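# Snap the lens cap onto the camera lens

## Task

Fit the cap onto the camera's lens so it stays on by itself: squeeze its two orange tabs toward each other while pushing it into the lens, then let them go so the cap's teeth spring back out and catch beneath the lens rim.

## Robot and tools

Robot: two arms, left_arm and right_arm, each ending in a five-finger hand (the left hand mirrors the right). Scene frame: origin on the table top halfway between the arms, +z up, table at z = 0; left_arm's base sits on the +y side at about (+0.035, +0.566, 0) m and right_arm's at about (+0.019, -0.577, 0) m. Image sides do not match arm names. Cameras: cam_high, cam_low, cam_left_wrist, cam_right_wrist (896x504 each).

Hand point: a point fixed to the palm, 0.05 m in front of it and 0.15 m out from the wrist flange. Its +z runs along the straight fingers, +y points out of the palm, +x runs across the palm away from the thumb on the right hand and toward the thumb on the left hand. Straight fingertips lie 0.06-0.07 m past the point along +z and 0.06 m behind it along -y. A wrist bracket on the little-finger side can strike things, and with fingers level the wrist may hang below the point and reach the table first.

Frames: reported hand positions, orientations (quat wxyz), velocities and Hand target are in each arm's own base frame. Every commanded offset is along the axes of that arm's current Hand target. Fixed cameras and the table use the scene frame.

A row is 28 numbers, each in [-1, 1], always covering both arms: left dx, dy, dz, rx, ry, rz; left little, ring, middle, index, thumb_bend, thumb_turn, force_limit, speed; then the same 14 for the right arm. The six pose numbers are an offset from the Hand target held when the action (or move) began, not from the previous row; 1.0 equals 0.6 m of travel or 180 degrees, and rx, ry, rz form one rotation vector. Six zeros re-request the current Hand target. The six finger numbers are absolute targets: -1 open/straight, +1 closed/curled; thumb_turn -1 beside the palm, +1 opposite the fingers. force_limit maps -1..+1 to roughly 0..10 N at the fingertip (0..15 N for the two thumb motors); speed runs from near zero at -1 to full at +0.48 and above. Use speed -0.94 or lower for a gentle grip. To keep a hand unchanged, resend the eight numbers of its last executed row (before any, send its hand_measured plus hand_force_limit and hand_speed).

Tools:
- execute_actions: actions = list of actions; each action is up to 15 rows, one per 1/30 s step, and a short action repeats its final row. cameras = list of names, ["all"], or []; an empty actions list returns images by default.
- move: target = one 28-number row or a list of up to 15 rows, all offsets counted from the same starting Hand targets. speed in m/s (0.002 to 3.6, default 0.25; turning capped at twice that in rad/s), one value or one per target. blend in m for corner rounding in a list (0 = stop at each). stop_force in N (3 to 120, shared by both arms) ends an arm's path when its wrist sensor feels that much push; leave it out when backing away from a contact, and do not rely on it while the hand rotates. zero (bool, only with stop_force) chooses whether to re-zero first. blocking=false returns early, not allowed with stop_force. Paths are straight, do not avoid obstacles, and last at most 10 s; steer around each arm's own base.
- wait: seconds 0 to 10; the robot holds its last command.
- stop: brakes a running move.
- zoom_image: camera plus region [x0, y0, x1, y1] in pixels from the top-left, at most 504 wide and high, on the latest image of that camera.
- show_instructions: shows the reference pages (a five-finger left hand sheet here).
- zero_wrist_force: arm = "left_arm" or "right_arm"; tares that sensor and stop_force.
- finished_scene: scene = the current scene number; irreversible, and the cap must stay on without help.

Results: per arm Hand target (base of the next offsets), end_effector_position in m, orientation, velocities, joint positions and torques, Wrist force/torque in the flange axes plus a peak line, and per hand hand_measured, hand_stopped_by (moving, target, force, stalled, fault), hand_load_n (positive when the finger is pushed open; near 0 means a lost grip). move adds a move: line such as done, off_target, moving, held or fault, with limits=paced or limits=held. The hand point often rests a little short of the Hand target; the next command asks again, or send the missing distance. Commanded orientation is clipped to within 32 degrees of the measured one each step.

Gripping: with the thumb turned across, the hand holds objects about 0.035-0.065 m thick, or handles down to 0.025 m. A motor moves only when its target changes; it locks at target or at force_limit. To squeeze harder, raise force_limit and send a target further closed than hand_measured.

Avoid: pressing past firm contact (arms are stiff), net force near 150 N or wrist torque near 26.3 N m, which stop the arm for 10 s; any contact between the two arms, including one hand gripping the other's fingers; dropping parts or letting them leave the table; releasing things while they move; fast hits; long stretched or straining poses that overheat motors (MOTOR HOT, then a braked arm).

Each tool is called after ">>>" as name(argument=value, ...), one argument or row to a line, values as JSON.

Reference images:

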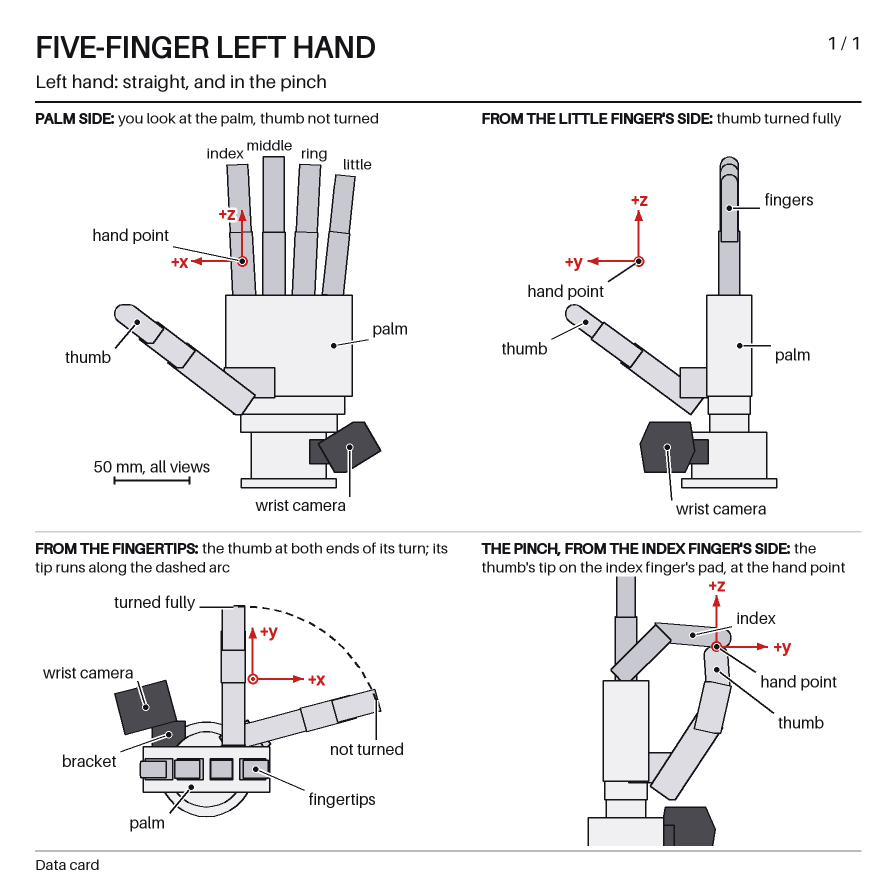

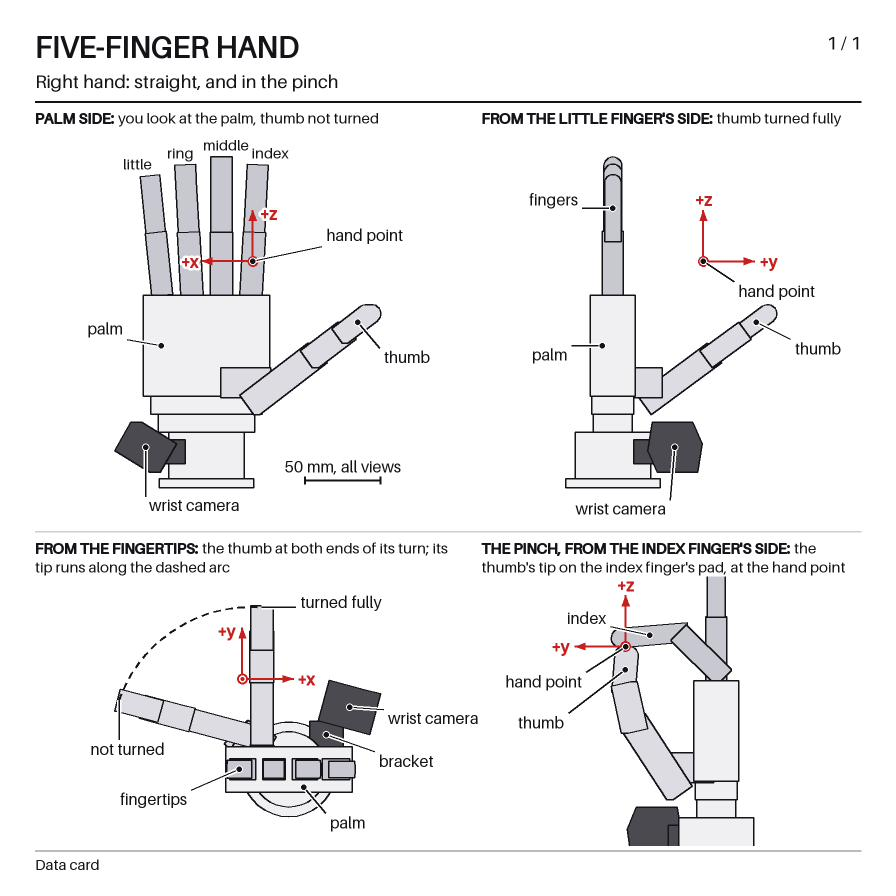

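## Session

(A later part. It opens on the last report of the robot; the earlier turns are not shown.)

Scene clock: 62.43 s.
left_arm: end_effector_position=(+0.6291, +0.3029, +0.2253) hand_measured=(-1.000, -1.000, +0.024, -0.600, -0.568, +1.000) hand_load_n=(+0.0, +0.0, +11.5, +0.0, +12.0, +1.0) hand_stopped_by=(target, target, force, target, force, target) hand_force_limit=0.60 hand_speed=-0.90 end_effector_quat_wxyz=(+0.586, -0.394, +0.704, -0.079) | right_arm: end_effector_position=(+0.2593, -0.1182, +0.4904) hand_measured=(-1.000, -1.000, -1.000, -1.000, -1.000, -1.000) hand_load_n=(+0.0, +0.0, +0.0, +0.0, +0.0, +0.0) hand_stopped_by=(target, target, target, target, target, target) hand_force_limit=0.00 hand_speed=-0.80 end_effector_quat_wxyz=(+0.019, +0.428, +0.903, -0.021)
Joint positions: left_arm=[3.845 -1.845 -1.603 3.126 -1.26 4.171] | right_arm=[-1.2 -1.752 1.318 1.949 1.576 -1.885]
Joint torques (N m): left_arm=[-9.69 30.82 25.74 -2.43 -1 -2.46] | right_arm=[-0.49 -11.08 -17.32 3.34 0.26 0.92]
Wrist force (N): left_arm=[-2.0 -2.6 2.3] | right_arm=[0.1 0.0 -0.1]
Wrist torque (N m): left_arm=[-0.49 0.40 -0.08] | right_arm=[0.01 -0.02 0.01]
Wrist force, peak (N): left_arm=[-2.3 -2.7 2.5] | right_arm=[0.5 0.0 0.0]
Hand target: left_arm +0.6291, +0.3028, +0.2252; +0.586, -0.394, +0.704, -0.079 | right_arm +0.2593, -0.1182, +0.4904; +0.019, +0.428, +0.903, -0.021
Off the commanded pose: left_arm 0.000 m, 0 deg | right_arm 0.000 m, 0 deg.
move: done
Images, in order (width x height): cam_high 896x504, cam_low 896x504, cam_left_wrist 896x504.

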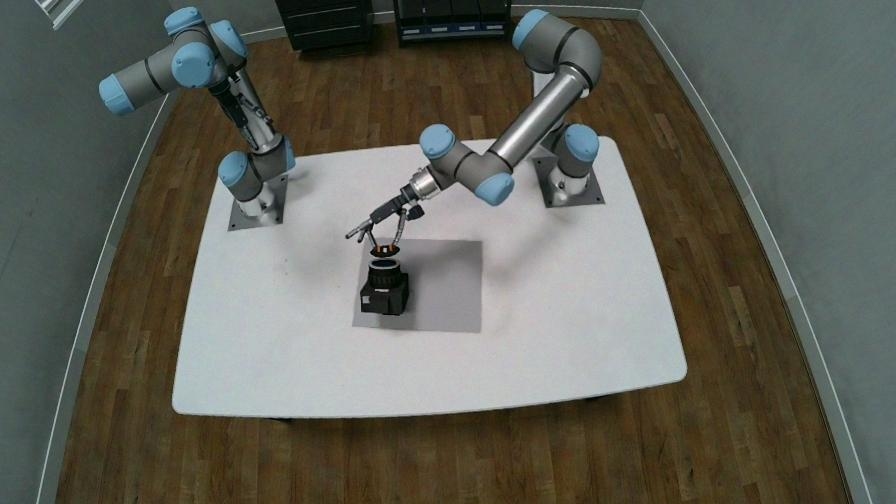

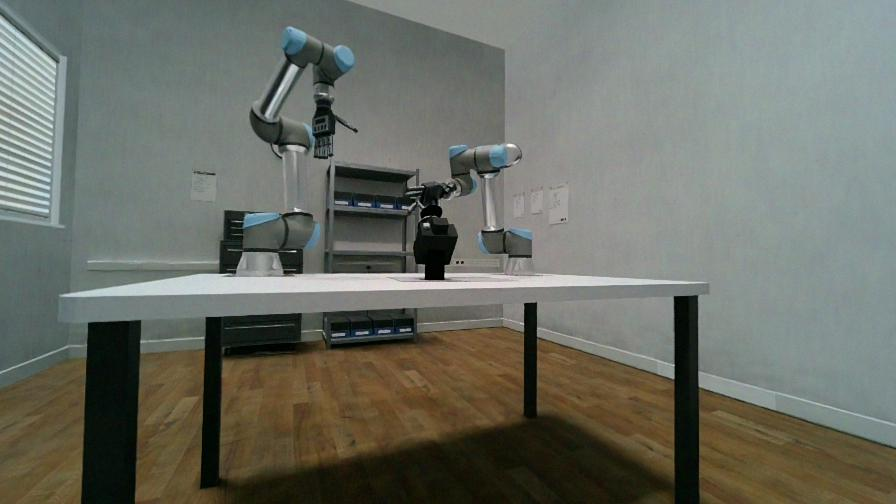

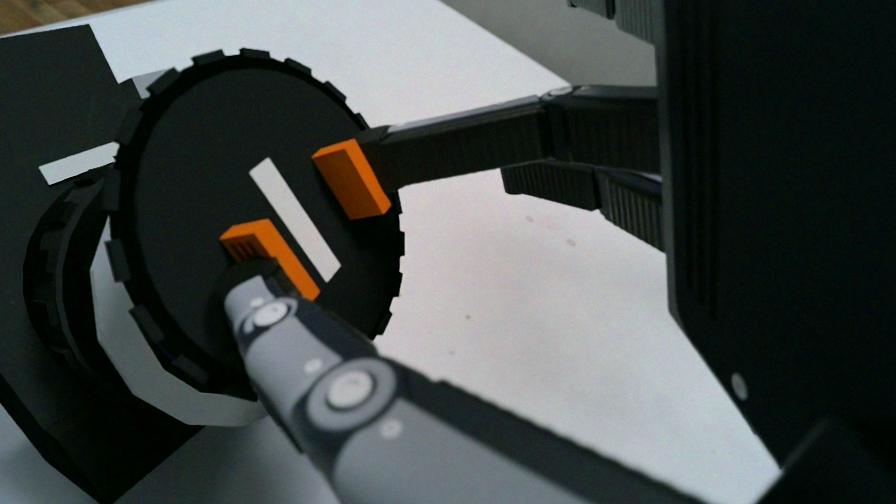

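>>> move(
  target=[0.0052,0.0283,0.024,0,0,0,-1,-1,0.6,-0.6,-0.1,1,0.6,-0.9,0,0,0,0,0,0,-1,-1,-1,-1,-1,-1,0,-0.8],
  cameras=["cam_high","cam_low","cam_left_wrist"],
  speed=0.04,
)

>>> zoom_image(
  camera="cam_high",
  region=[355, 225, 415, 285],
)

>>> zoom_image(
  camera="cam_low",
  region=[395, 190, 455, 250],
)

>>> zoom_image(
  camera="cam_left_wrist",
  region=[60, 0, 480, 404],
)

Scene clock: 66.27 s.
left_arm: end_effector_position=(+0.6341, +0.3175, +0.2086) hand_measured=(-1.000, -1.000, +0.024, -0.600, -0.568, +1.000) hand_load_n=(+0.0, +0.0, +11.5, +0.0, +12.0, +1.0) hand_stopped_by=(target, target, force, target, force, target) hand_force_limit=0.60 hand_speed=-0.90 end_effector_quat_wxyz=(+0.586, -0.394, +0.704, -0.079) | right_arm: end_effector_position=(+0.2593, -0.1182, +0.4904) hand_measured=(-1.000, -1.000, -1.000, -1.000, -1.000, -1.000) hand_load_n=(+0.0, +0.0, +0.0, +0.0, +0.0, +0.0) hand_stopped_by=(target, target, target, target, target, target) hand_force_limit=0.00 hand_speed=-0.80 end_effector_quat_wxyz=(+0.019, +0.428, +0.903, -0.021)
Joint positions: left_arm=[3.862 -1.883 -1.598 3.157 -1.244 4.177] | right_arm=[-1.2 -1.752 1.318 1.949 1.576 -1.885]
Joint torques (N m): left_arm=[-8.05 46.6 20.43 -1.48 -0.99 1.27] | right_arm=[0.01 -9.8 -17.59 3.24 0.23 0.88]
Wrist force (N): left_arm=[-2.4 -2.2 2.4] | right_arm=[0.2 0.0 -0.2]
Wrist torque (N m): left_arm=[-0.46 0.46 -0.13] | right_arm=[0.01 -0.02 0.02]
Wrist force, peak (N): left_arm=[-2.8 -2.2 2.6] | right_arm=[0.5 0.1 -0.1]
Hand target: left_arm +0.6340, +0.3173, +0.2087; +0.586, -0.394, +0.704, -0.079 | right_arm +0.2593, -0.1182, +0.4904; +0.019, +0.428, +0.903, -0.021
Off the commanded pose: left_arm 0.000 m, 0 deg | right_arm 0.000 m, 0 deg.
move: done
Images, in order (width x height): cam_high 896x504, cam_low 896x504, cam_left_wrist 896x504.

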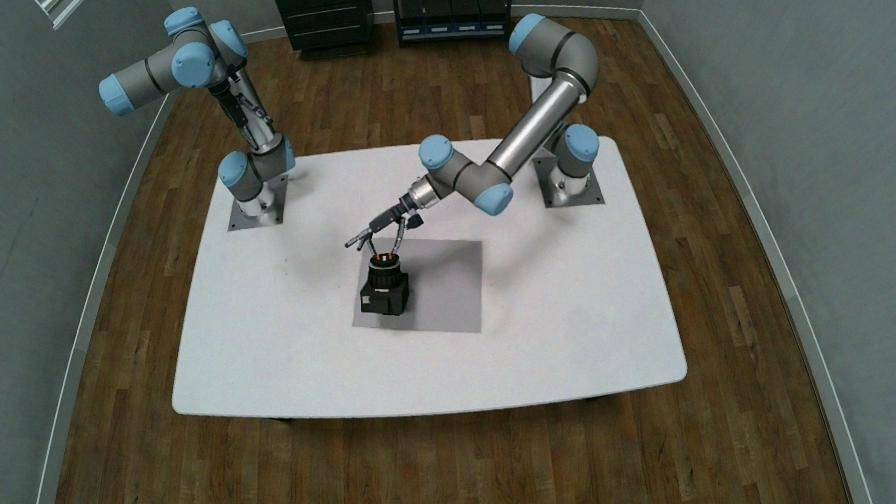

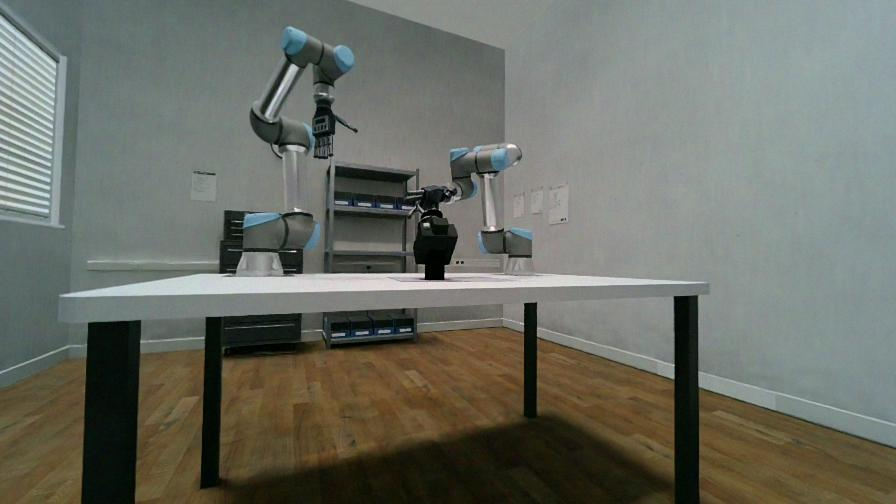

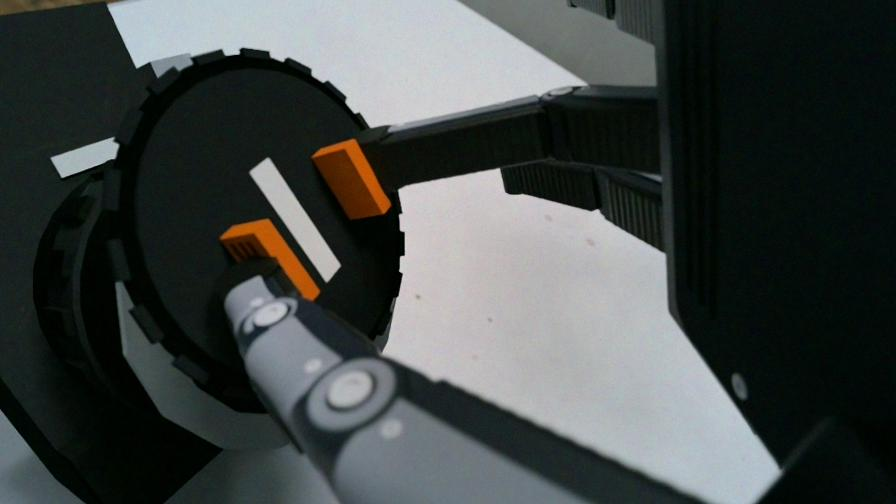

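Scaled by 8.400 from the camera's 896x504 image, which has a finer 1280x720 frame.

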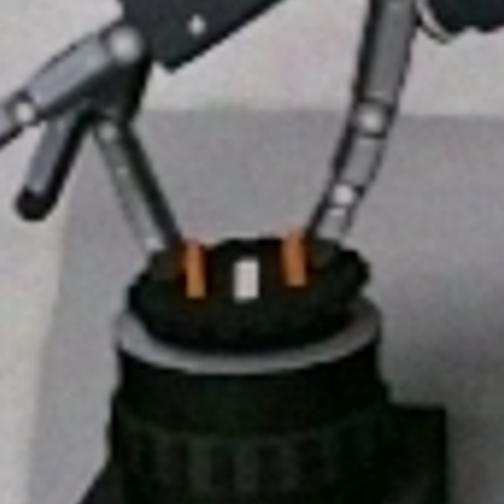

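Scaled by 8.400 from the camera's 896x504 image, which has a finer 1280x720 frame.

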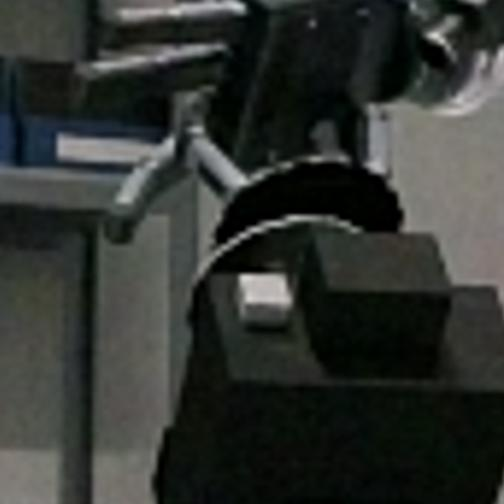

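Scaled by 1.200 from the camera's 896x504 image, which has a finer 1280x720 frame.

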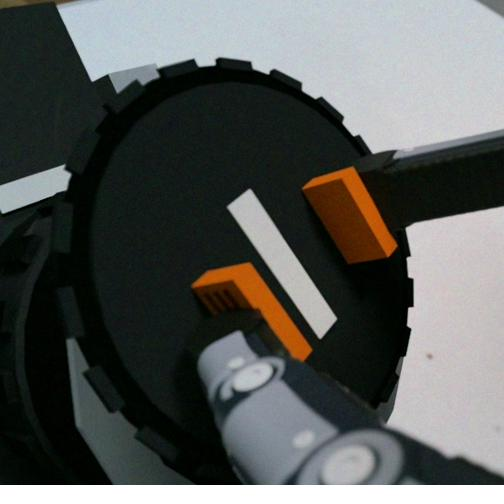

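>>> move(
  target=[0,0,0,0,0,0,-1,-1,0.6,-0.6,-0.1,1,0.6,-0.9,-0.2055,-0.2575,0.293,-0.1352,-0.1245,-0.0282,-1,-1,-1,-1,-1,-1,0,-0.8],
  cameras=["all"],
  speed=0.15,
)

>>> zoom_image(
  camera="cam_right_wrist",
  region=[300, 100, 700, 400],
)

Scene clock: 70.17 s.
left_arm: end_effector_position=(+0.6340, +0.3173, +0.2087) hand_measured=(-1.000, -1.000, +0.024, -0.600, -0.568, +1.000) hand_load_n=(+0.0, +0.0, +11.5, +0.0, +12.0, +1.0) hand_stopped_by=(target, target, force, target, force, target) hand_force_limit=0.60 hand_speed=-0.90 end_effector_quat_wxyz=(+0.586, -0.394, +0.704, -0.079) | right_arm: end_effector_position=(+0.2204, -0.3205, +0.3246) hand_measured=(-1.000, -1.000, -1.000, -1.000, -1.000, -1.000) hand_load_n=(+0.0, +0.0, +0.0, +0.0, +0.0, +0.0) hand_stopped_by=(target, target, target, target, target, target) hand_force_limit=0.00 hand_speed=-0.80 end_effector_quat_wxyz=(+0.281, +0.363, +0.884, +0.086)
Joint positions: left_arm=[3.862 -1.883 -1.598 3.156 -1.244 4.176] | right_arm=[-1.903 -1.515 1.788 1.458 0.995 -2.743]
Joint torques (N m): left_arm=[-10.24 47.34 11.64 -1.9 -1.12 -2.58] | right_arm=[2.78 -12.35 -22.15 1.61 -0.98 -0.58]
Wrist force (N): left_arm=[-2.3 -2.1 2.5] | right_arm=[0.3 0.1 -0.5]
Wrist torque (N m): left_arm=[-0.45 0.45 -0.12] | right_arm=[0.03 0.00 -0.06]
Wrist force, peak (N): left_arm=[-2.4 -2.2 2.9] | right_arm=[0.5 1.0 -1.2]
Hand target: left_arm +0.6340, +0.3173, +0.2087; +0.586, -0.394, +0.704, -0.079 | right_arm +0.2204, -0.3206, +0.3246; +0.281, +0.363, +0.884, +0.086
Off the commanded pose: left_arm 0.000 m, 0 deg | right_arm 0.000 m, 0 deg.
move: done

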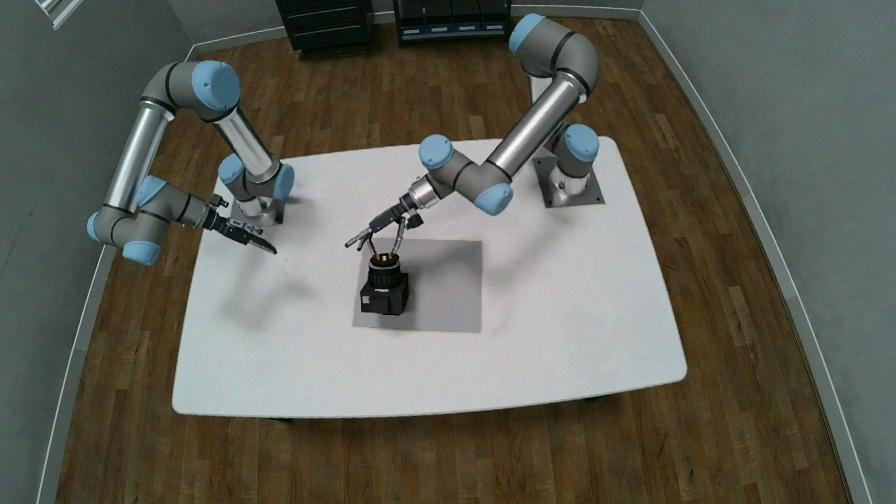

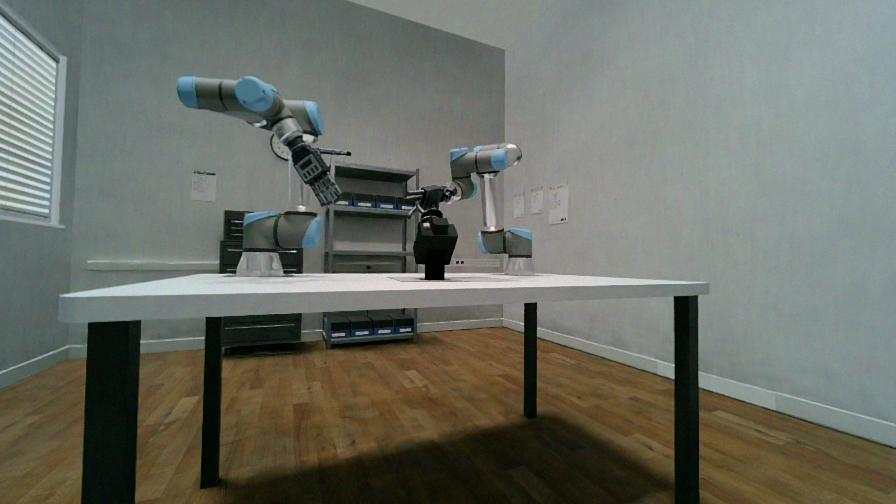

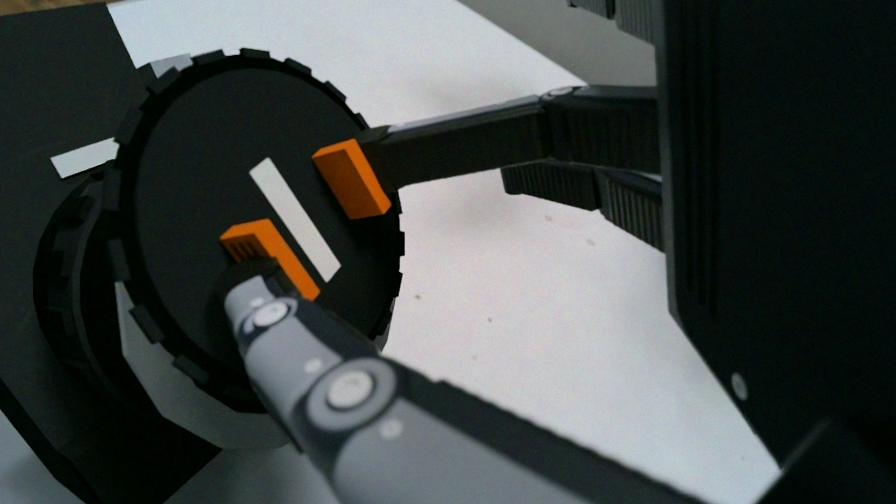

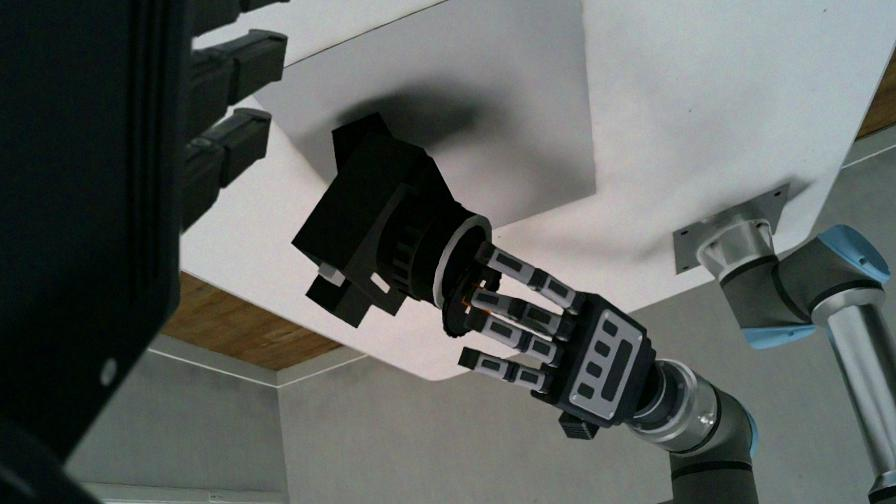

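Scaled by 1.260 from the camera's 896x504 image, which has a finer 1280x720 frame.

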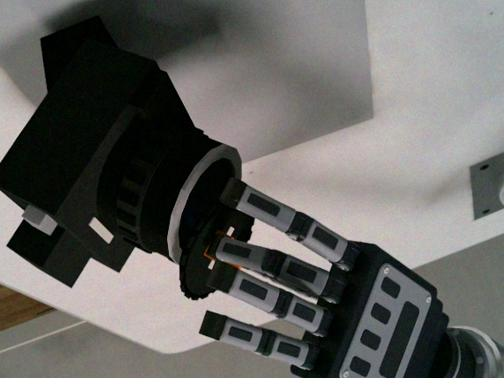

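>>> zoom_image(
  camera="cam_right_wrist",
  region=[400, 180, 560, 360],
)

Scaled by 2.800 from the camera's 896x504 image, which has a finer 1280x720 frame.

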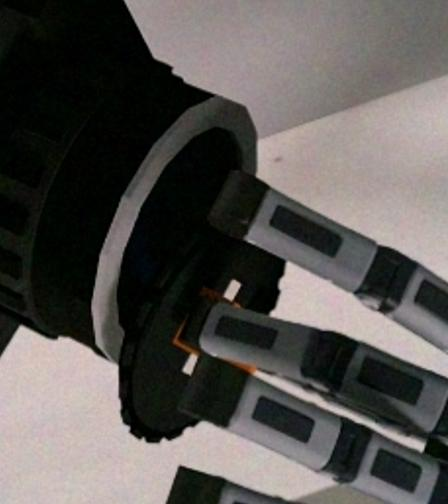

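>>> move(
  target=[0.0281,-0.0034,-0.0019,0,0,0,-1,-1,0.6,-0.6,-0.1,1,0.6,-0.9,0,0,0,0,0,0,-1,-1,-1,-1,-1,-1,0,-0.8],
  cameras=["all"],
  speed=0.04,
)

>>> zoom_image(
  camera="cam_right_wrist",
  region=[400, 180, 560, 360],
)

>>> zoom_image(
  camera="cam_high",
  region=[355, 225, 415, 285],
)

>>> zoom_image(
  camera="cam_left_wrist",
  region=[60, 0, 480, 404],
)

Scene clock: 71.43 s.
left_arm: end_effector_position=(+0.6339, +0.3045, +0.1974) hand_measured=(-1.000, -1.000, +0.024, -0.600, -0.568, +1.000) hand_load_n=(+0.0, +0.0, +11.5, -0.5, +12.0, +1.0) hand_stopped_by=(target, target, force, target, force, target) hand_force_limit=0.60 hand_speed=-0.90 end_effector_quat_wxyz=(+0.586, -0.394, +0.704, -0.079) end_effector_velocity=(+0.000, +0.001, +0.002) end_effector_angular_velocity=(+0.000, -0.001, -0.001) | right_arm: end_effector_position=(+0.2204, -0.3206, +0.3246) hand_measured=(-1.000, -1.000, -1.000, -1.000, -1.000, -1.000) hand_load_n=(-0.5, +0.0, +0.0, +0.0, -0.5, +0.0) hand_stopped_by=(target, target, target, target, target, target) hand_force_limit=0.00 hand_speed=-0.80 end_effector_quat_wxyz=(+0.281, +0.363, +0.884, +0.086)
Joint positions: left_arm=[3.841 -1.879 -1.634 3.191 -1.263 4.169] | right_arm=[-1.903 -1.515 1.788 1.457 0.994 -2.743]
Joint velocities: left_arm=[0.002 0.001 0.004 -0.005 0.003 0] | right_arm=[within noise]
Joint torques (N m): left_arm=[11.42 42.77 27.05 -1.32 1.19 -0.81] | right_arm=[6.34 -12.07 -22.6 1.16 -3.21 -1.37]
Wrist force (N): left_arm=[-2.1 -2.4 2.7] | right_arm=[0.0 -0.1 -0.6]
Wrist torque (N m): left_arm=[-0.49 0.43 -0.04] | right_arm=[0.00 0.04 -0.08]
Wrist force, peak (N): left_arm=[-2.7 -2.3 2.6] | right_arm=[0.5 -0.1 -0.7]
Hand target: left_arm +0.6339, +0.3046, +0.1974; +0.586, -0.394, +0.704, -0.079 | right_arm +0.2204, -0.3206, +0.3246; +0.281, +0.363, +0.884, +0.086
Off the commanded pose: left_arm 0.000 m, 0 deg | right_arm 0.000 m, 0 deg.
move: done

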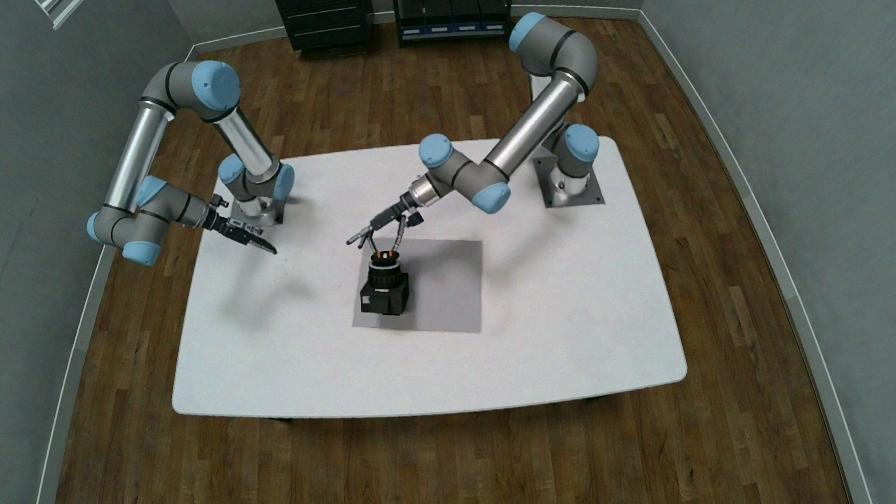

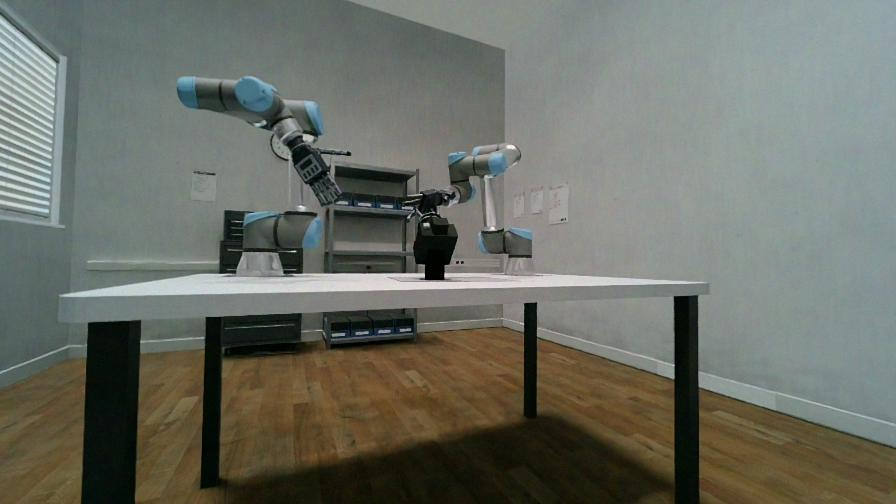

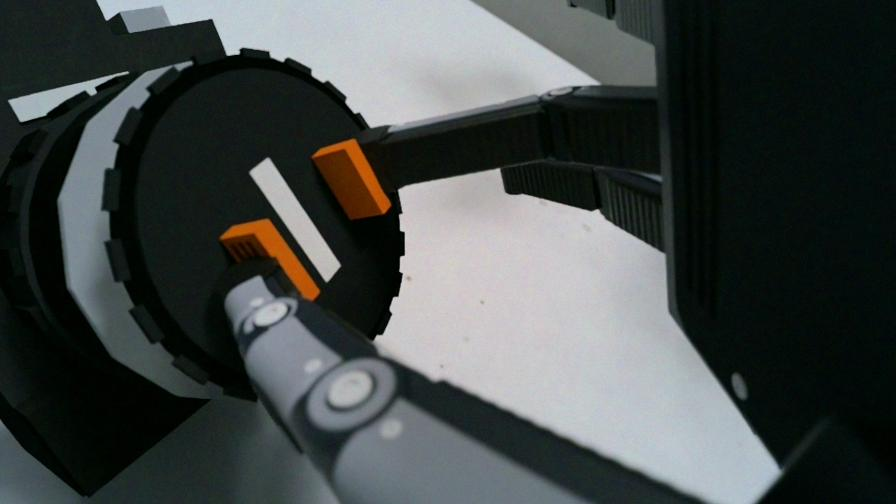

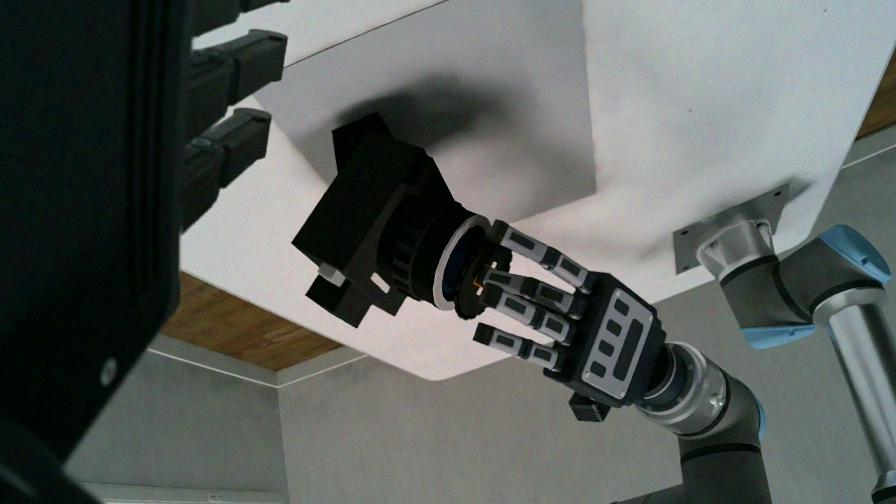

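Scaled by 2.800 from the camera's 896x504 image, which has a finer 1280x720 frame.

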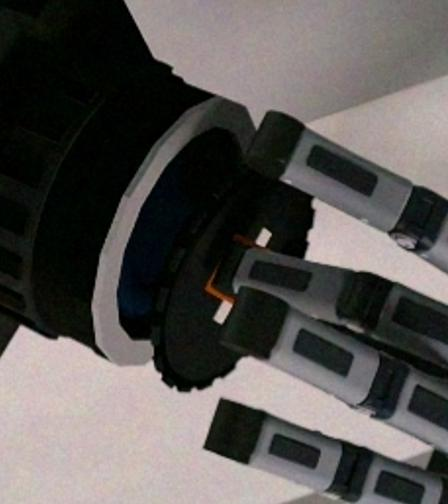

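Scaled by 8.400 from the camera's 896x504 image, which has a finer 1280x720 frame.

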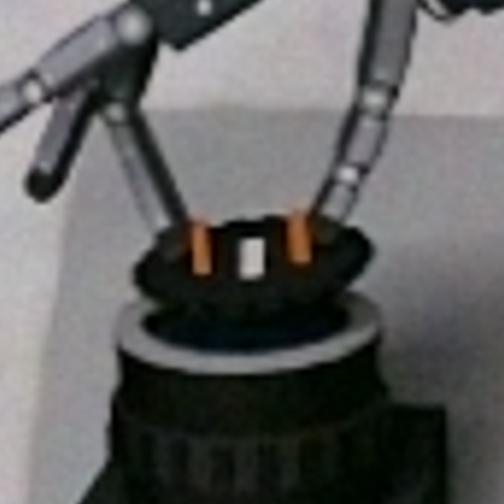

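Scaled by 1.200 from the camera's 896x504 image, which has a finer 1280x720 frame.

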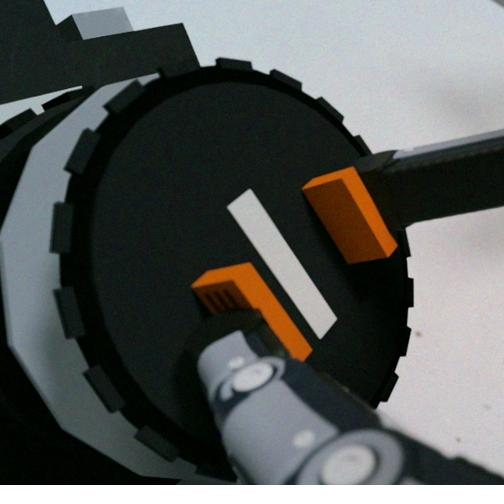

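>>> zoom_image(
  camera="cam_right_wrist",
  region=[425, 205, 525, 325],
)

Scaled by 4.200 from the camera's 896x504 image, which has a finer 1280x720 frame.

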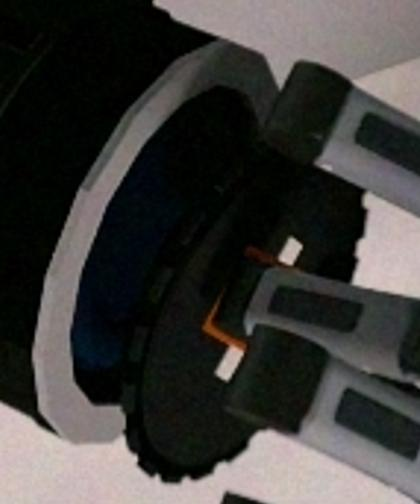

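>>> move(
  target=[0.0069,0.0151,0.0125,0.0132,-0.0016,-0.0009,-1,-1,0.6,-0.6,-0.1,1,0.6,-0.9,0,0,0,0,0,0,-1,-1,-1,-1,-1,-1,0,-0.8],
  cameras=["all"],
  speed=0.04,
)

>>> zoom_image(
  camera="cam_right_wrist",
  region=[425, 205, 525, 325],
)

>>> zoom_image(
  camera="cam_high",
  region=[355, 225, 415, 285],
)

>>> zoom_image(
  camera="cam_left_wrist",
  region=[60, 0, 480, 404],
)

>>> zoom_image(
  camera="cam_low",
  region=[395, 190, 455, 250],
)

Scene clock: 73.43 s.
left_arm: end_effector_position=(+0.6362, +0.3108, +0.1866) hand_measured=(-1.000, -1.000, +0.024, -0.600, -0.568, +1.000) hand_load_n=(+0.0, +0.0, +11.5, +0.0, +12.0, +1.0) hand_stopped_by=(target, target, force, target, force, target) hand_force_limit=0.60 hand_speed=-0.90 end_effector_quat_wxyz=(+0.595, -0.383, +0.700, -0.093) | right_arm: end_effector_position=(+0.2204, -0.3206, +0.3246) hand_measured=(-1.000, -1.000, -1.000, -1.000, -1.000, -1.000) hand_load_n=(+0.0, +0.0, +0.0, +0.0, +0.0, +0.0) hand_stopped_by=(target, target, target, target, target, target) hand_force_limit=0.00 hand_speed=-0.80 end_effector_quat_wxyz=(+0.281, +0.363, +0.884, +0.086)
Joint positions: left_arm=[3.867 -1.89 -1.663 3.255 -1.206 4.166] | right_arm=[-1.903 -1.515 1.788 1.457 0.994 -2.743]
Joint torques (N m): left_arm=[-9.67 45 28.15 -2.02 -1.38 -1.39] | right_arm=[9.2 -11.89 -22.45 1.17 -3.07 -1.64]
Wrist force (N): left_arm=[-2.1 -2.2 2.6] | right_arm=[0.1 -0.1 -0.7]
Wrist torque (N m): left_arm=[-0.46 0.41 -0.03] | right_arm=[0.02 0.04 -0.07]
Wrist force, peak (N): left_arm=[-2.7 -2.5 2.3] | right_arm=[0.3 -0.3 -0.7]
Hand target: left_arm +0.6363, +0.3107, +0.1868; +0.595, -0.383, +0.700, -0.093 | right_arm +0.2204, -0.3206, +0.3246; +0.281, +0.363, +0.884, +0.086
Off the commanded pose: left_arm 0.000 m, 0 deg | right_arm 0.000 m, 0 deg.
move: done

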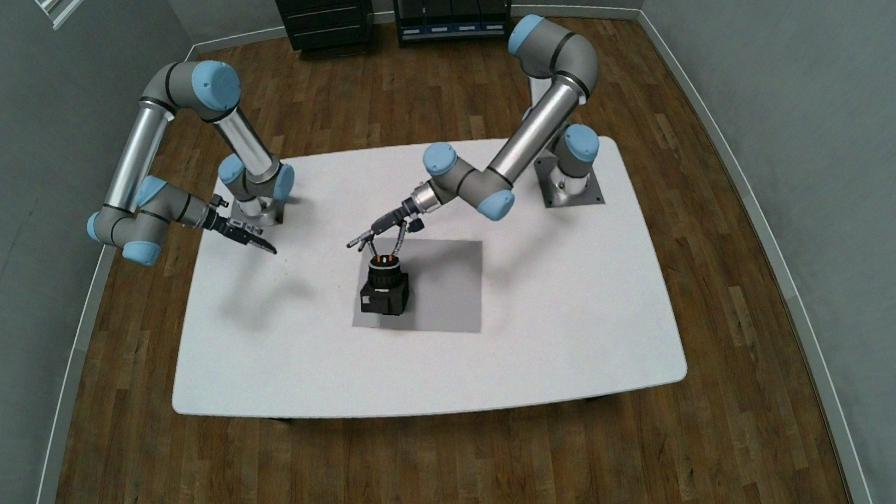

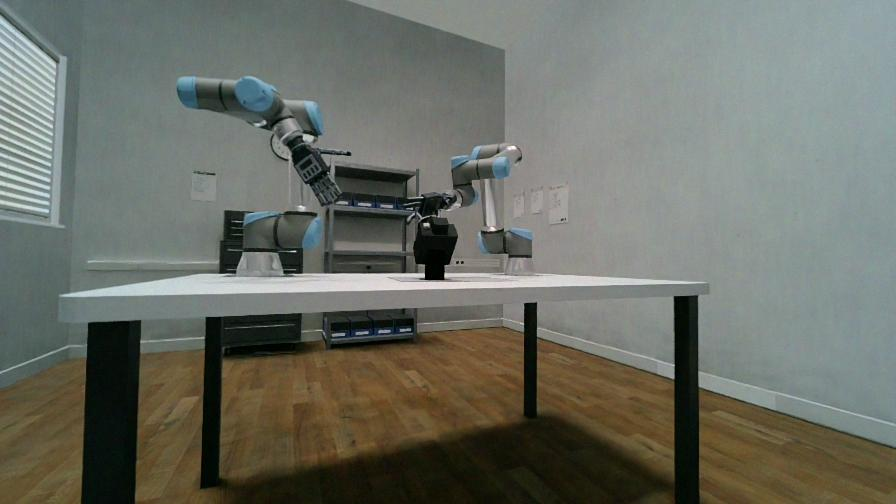

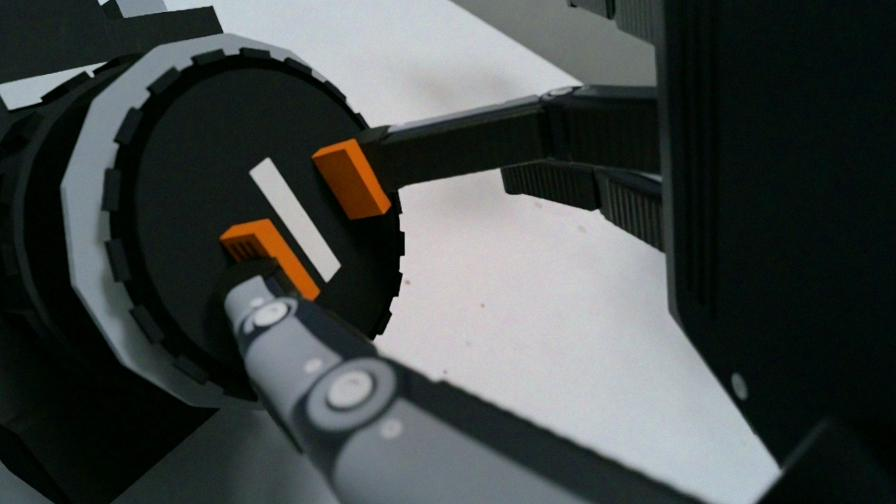

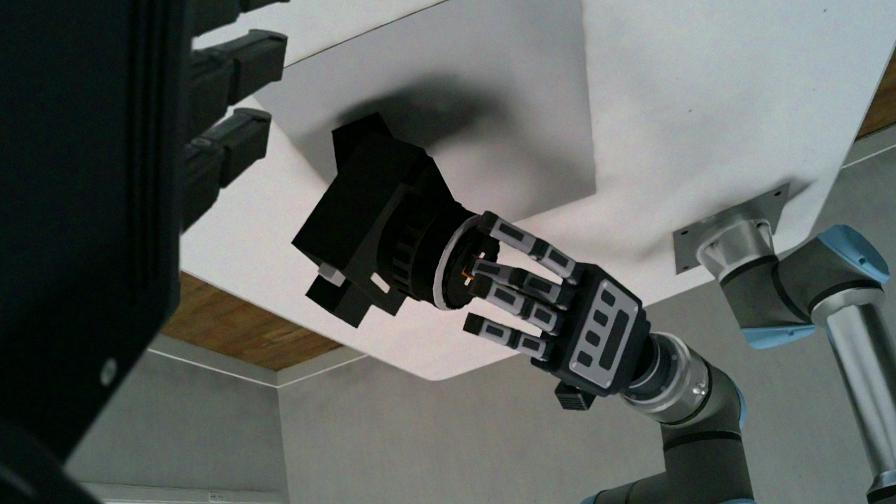

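Scaled by 4.200 from the camera's 896x504 image, which has a finer 1280x720 frame.

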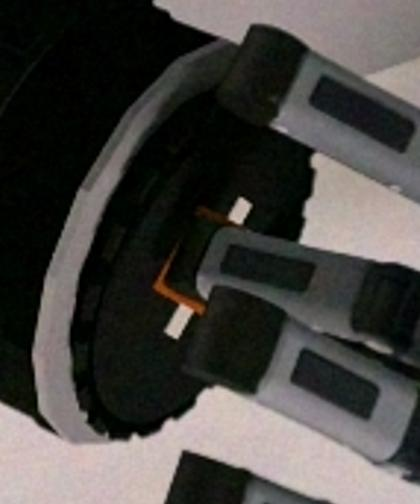

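Scaled by 8.400 from the camera's 896x504 image, which has a finer 1280x720 frame.

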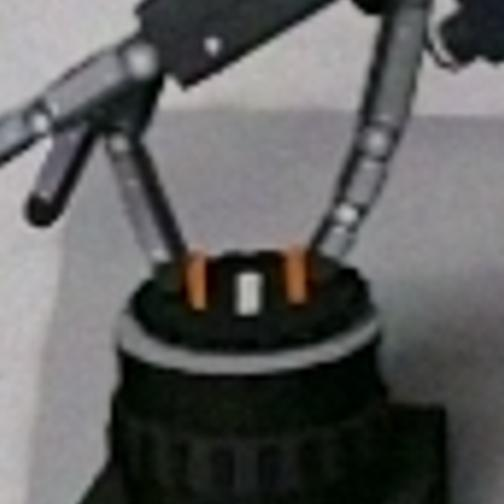

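Scaled by 1.200 from the camera's 896x504 image, which has a finer 1280x720 frame.

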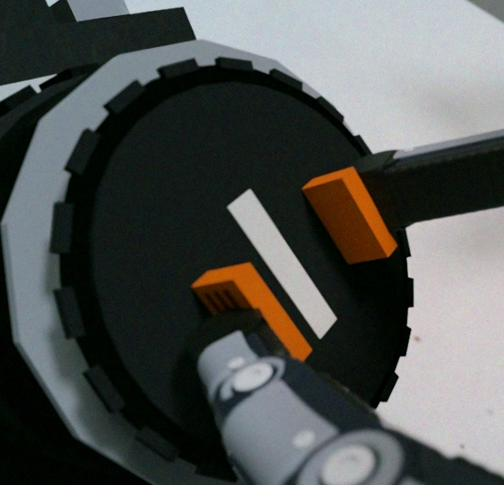

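Scaled by 8.400 from the camera's 896x504 image, which has a finer 1280x720 frame.

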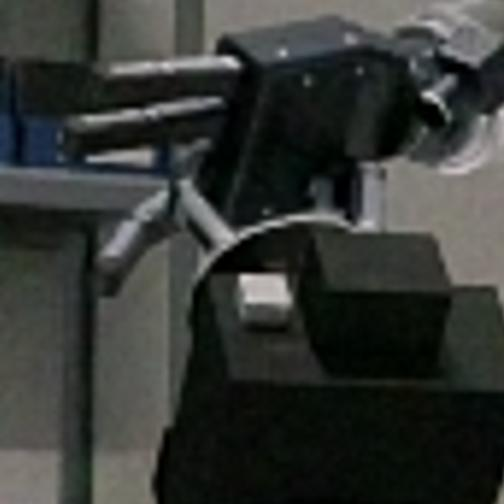

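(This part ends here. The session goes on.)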